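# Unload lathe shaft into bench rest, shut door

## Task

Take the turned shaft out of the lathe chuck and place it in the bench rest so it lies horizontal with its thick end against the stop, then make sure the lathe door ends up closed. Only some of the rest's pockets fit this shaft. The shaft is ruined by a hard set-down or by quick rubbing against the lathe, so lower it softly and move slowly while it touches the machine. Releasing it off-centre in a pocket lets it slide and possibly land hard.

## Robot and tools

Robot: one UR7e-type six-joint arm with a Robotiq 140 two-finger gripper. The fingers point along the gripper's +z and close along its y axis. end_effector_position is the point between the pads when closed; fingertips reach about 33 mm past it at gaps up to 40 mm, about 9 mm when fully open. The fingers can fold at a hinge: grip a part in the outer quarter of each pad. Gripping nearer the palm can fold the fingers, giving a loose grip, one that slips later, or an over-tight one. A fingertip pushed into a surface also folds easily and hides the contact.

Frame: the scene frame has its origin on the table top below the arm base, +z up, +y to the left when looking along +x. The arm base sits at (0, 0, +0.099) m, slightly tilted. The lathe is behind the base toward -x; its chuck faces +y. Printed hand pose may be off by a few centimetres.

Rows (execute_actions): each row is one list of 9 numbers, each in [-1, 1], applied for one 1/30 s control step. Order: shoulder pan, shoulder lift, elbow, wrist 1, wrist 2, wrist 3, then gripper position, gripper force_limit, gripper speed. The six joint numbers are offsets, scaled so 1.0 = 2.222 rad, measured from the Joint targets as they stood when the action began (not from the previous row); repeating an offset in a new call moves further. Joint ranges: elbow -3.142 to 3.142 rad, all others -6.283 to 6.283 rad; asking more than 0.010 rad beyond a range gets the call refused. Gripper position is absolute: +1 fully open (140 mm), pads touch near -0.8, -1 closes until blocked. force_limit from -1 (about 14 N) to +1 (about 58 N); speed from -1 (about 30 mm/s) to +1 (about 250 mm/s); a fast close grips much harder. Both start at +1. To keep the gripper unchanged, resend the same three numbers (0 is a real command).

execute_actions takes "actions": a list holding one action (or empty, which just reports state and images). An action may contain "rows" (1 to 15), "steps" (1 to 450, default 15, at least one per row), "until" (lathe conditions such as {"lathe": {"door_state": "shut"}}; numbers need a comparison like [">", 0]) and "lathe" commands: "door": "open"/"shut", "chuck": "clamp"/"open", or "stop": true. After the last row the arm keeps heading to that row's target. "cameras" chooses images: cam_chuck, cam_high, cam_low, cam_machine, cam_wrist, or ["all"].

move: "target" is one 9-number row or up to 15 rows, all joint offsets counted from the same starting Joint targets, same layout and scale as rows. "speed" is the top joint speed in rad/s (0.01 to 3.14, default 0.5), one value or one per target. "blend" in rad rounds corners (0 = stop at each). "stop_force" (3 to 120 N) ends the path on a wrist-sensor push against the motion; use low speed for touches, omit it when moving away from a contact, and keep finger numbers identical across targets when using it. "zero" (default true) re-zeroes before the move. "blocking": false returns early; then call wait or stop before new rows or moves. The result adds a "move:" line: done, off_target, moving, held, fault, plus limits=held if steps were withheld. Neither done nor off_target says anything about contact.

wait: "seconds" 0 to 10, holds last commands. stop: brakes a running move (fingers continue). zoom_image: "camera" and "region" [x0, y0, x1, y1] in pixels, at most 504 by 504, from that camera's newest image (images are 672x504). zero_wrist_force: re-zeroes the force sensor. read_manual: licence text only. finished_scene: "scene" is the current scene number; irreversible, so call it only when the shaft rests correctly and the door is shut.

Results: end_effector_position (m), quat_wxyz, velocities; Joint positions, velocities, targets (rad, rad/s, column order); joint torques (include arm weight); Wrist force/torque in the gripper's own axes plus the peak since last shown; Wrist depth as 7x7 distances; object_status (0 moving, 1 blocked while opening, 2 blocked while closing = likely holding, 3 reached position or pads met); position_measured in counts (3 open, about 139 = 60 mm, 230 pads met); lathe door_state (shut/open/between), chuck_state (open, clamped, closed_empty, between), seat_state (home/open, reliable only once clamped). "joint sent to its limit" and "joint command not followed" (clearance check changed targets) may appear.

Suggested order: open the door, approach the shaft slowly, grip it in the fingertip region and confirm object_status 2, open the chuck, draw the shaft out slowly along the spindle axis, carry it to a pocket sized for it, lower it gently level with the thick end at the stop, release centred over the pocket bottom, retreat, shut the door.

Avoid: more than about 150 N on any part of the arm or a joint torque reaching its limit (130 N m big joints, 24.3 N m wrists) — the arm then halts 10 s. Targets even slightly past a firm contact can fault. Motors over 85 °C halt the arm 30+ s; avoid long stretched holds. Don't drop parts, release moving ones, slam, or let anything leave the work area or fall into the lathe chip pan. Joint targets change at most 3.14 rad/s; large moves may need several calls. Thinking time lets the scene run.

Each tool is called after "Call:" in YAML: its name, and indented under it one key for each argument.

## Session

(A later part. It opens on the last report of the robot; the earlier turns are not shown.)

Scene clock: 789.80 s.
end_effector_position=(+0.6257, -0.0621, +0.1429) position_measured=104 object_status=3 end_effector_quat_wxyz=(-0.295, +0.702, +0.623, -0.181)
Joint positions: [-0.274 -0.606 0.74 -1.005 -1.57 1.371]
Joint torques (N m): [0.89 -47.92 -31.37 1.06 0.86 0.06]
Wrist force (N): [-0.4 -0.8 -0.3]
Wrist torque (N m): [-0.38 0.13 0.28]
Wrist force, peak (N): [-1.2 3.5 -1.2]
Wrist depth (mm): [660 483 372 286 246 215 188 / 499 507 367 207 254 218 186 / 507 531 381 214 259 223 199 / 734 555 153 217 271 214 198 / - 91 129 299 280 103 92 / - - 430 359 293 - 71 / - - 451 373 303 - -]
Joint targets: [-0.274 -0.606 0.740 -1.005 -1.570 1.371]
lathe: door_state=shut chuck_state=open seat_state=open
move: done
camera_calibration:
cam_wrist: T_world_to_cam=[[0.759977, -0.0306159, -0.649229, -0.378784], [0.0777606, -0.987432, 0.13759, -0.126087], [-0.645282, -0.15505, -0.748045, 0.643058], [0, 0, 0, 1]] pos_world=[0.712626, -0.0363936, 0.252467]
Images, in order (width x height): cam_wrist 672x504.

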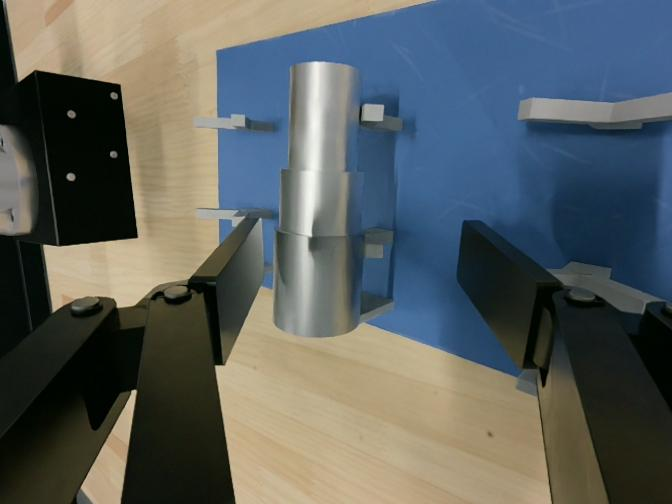

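Call:
zoom_image:
  camera: "cam_wrist"
  region: [320, 260, 410, 350]

Call:
zoom_image:
  camera: "cam_wrist"
  region: [330, 200, 410, 270]

Scaled by 5.600 from the camera's 672x504 image, which has a finer 960x720 frame.

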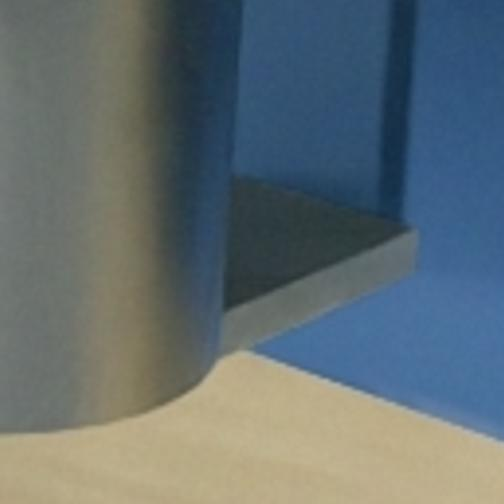

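Scaled by 6.300 from the camera's 672x504 image, which has a finer 960x720 frame.

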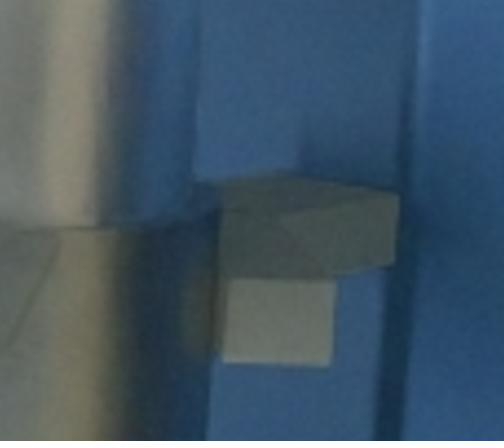

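Call:
finished_scene:
  scene: 1

The scene is finished: the task was done.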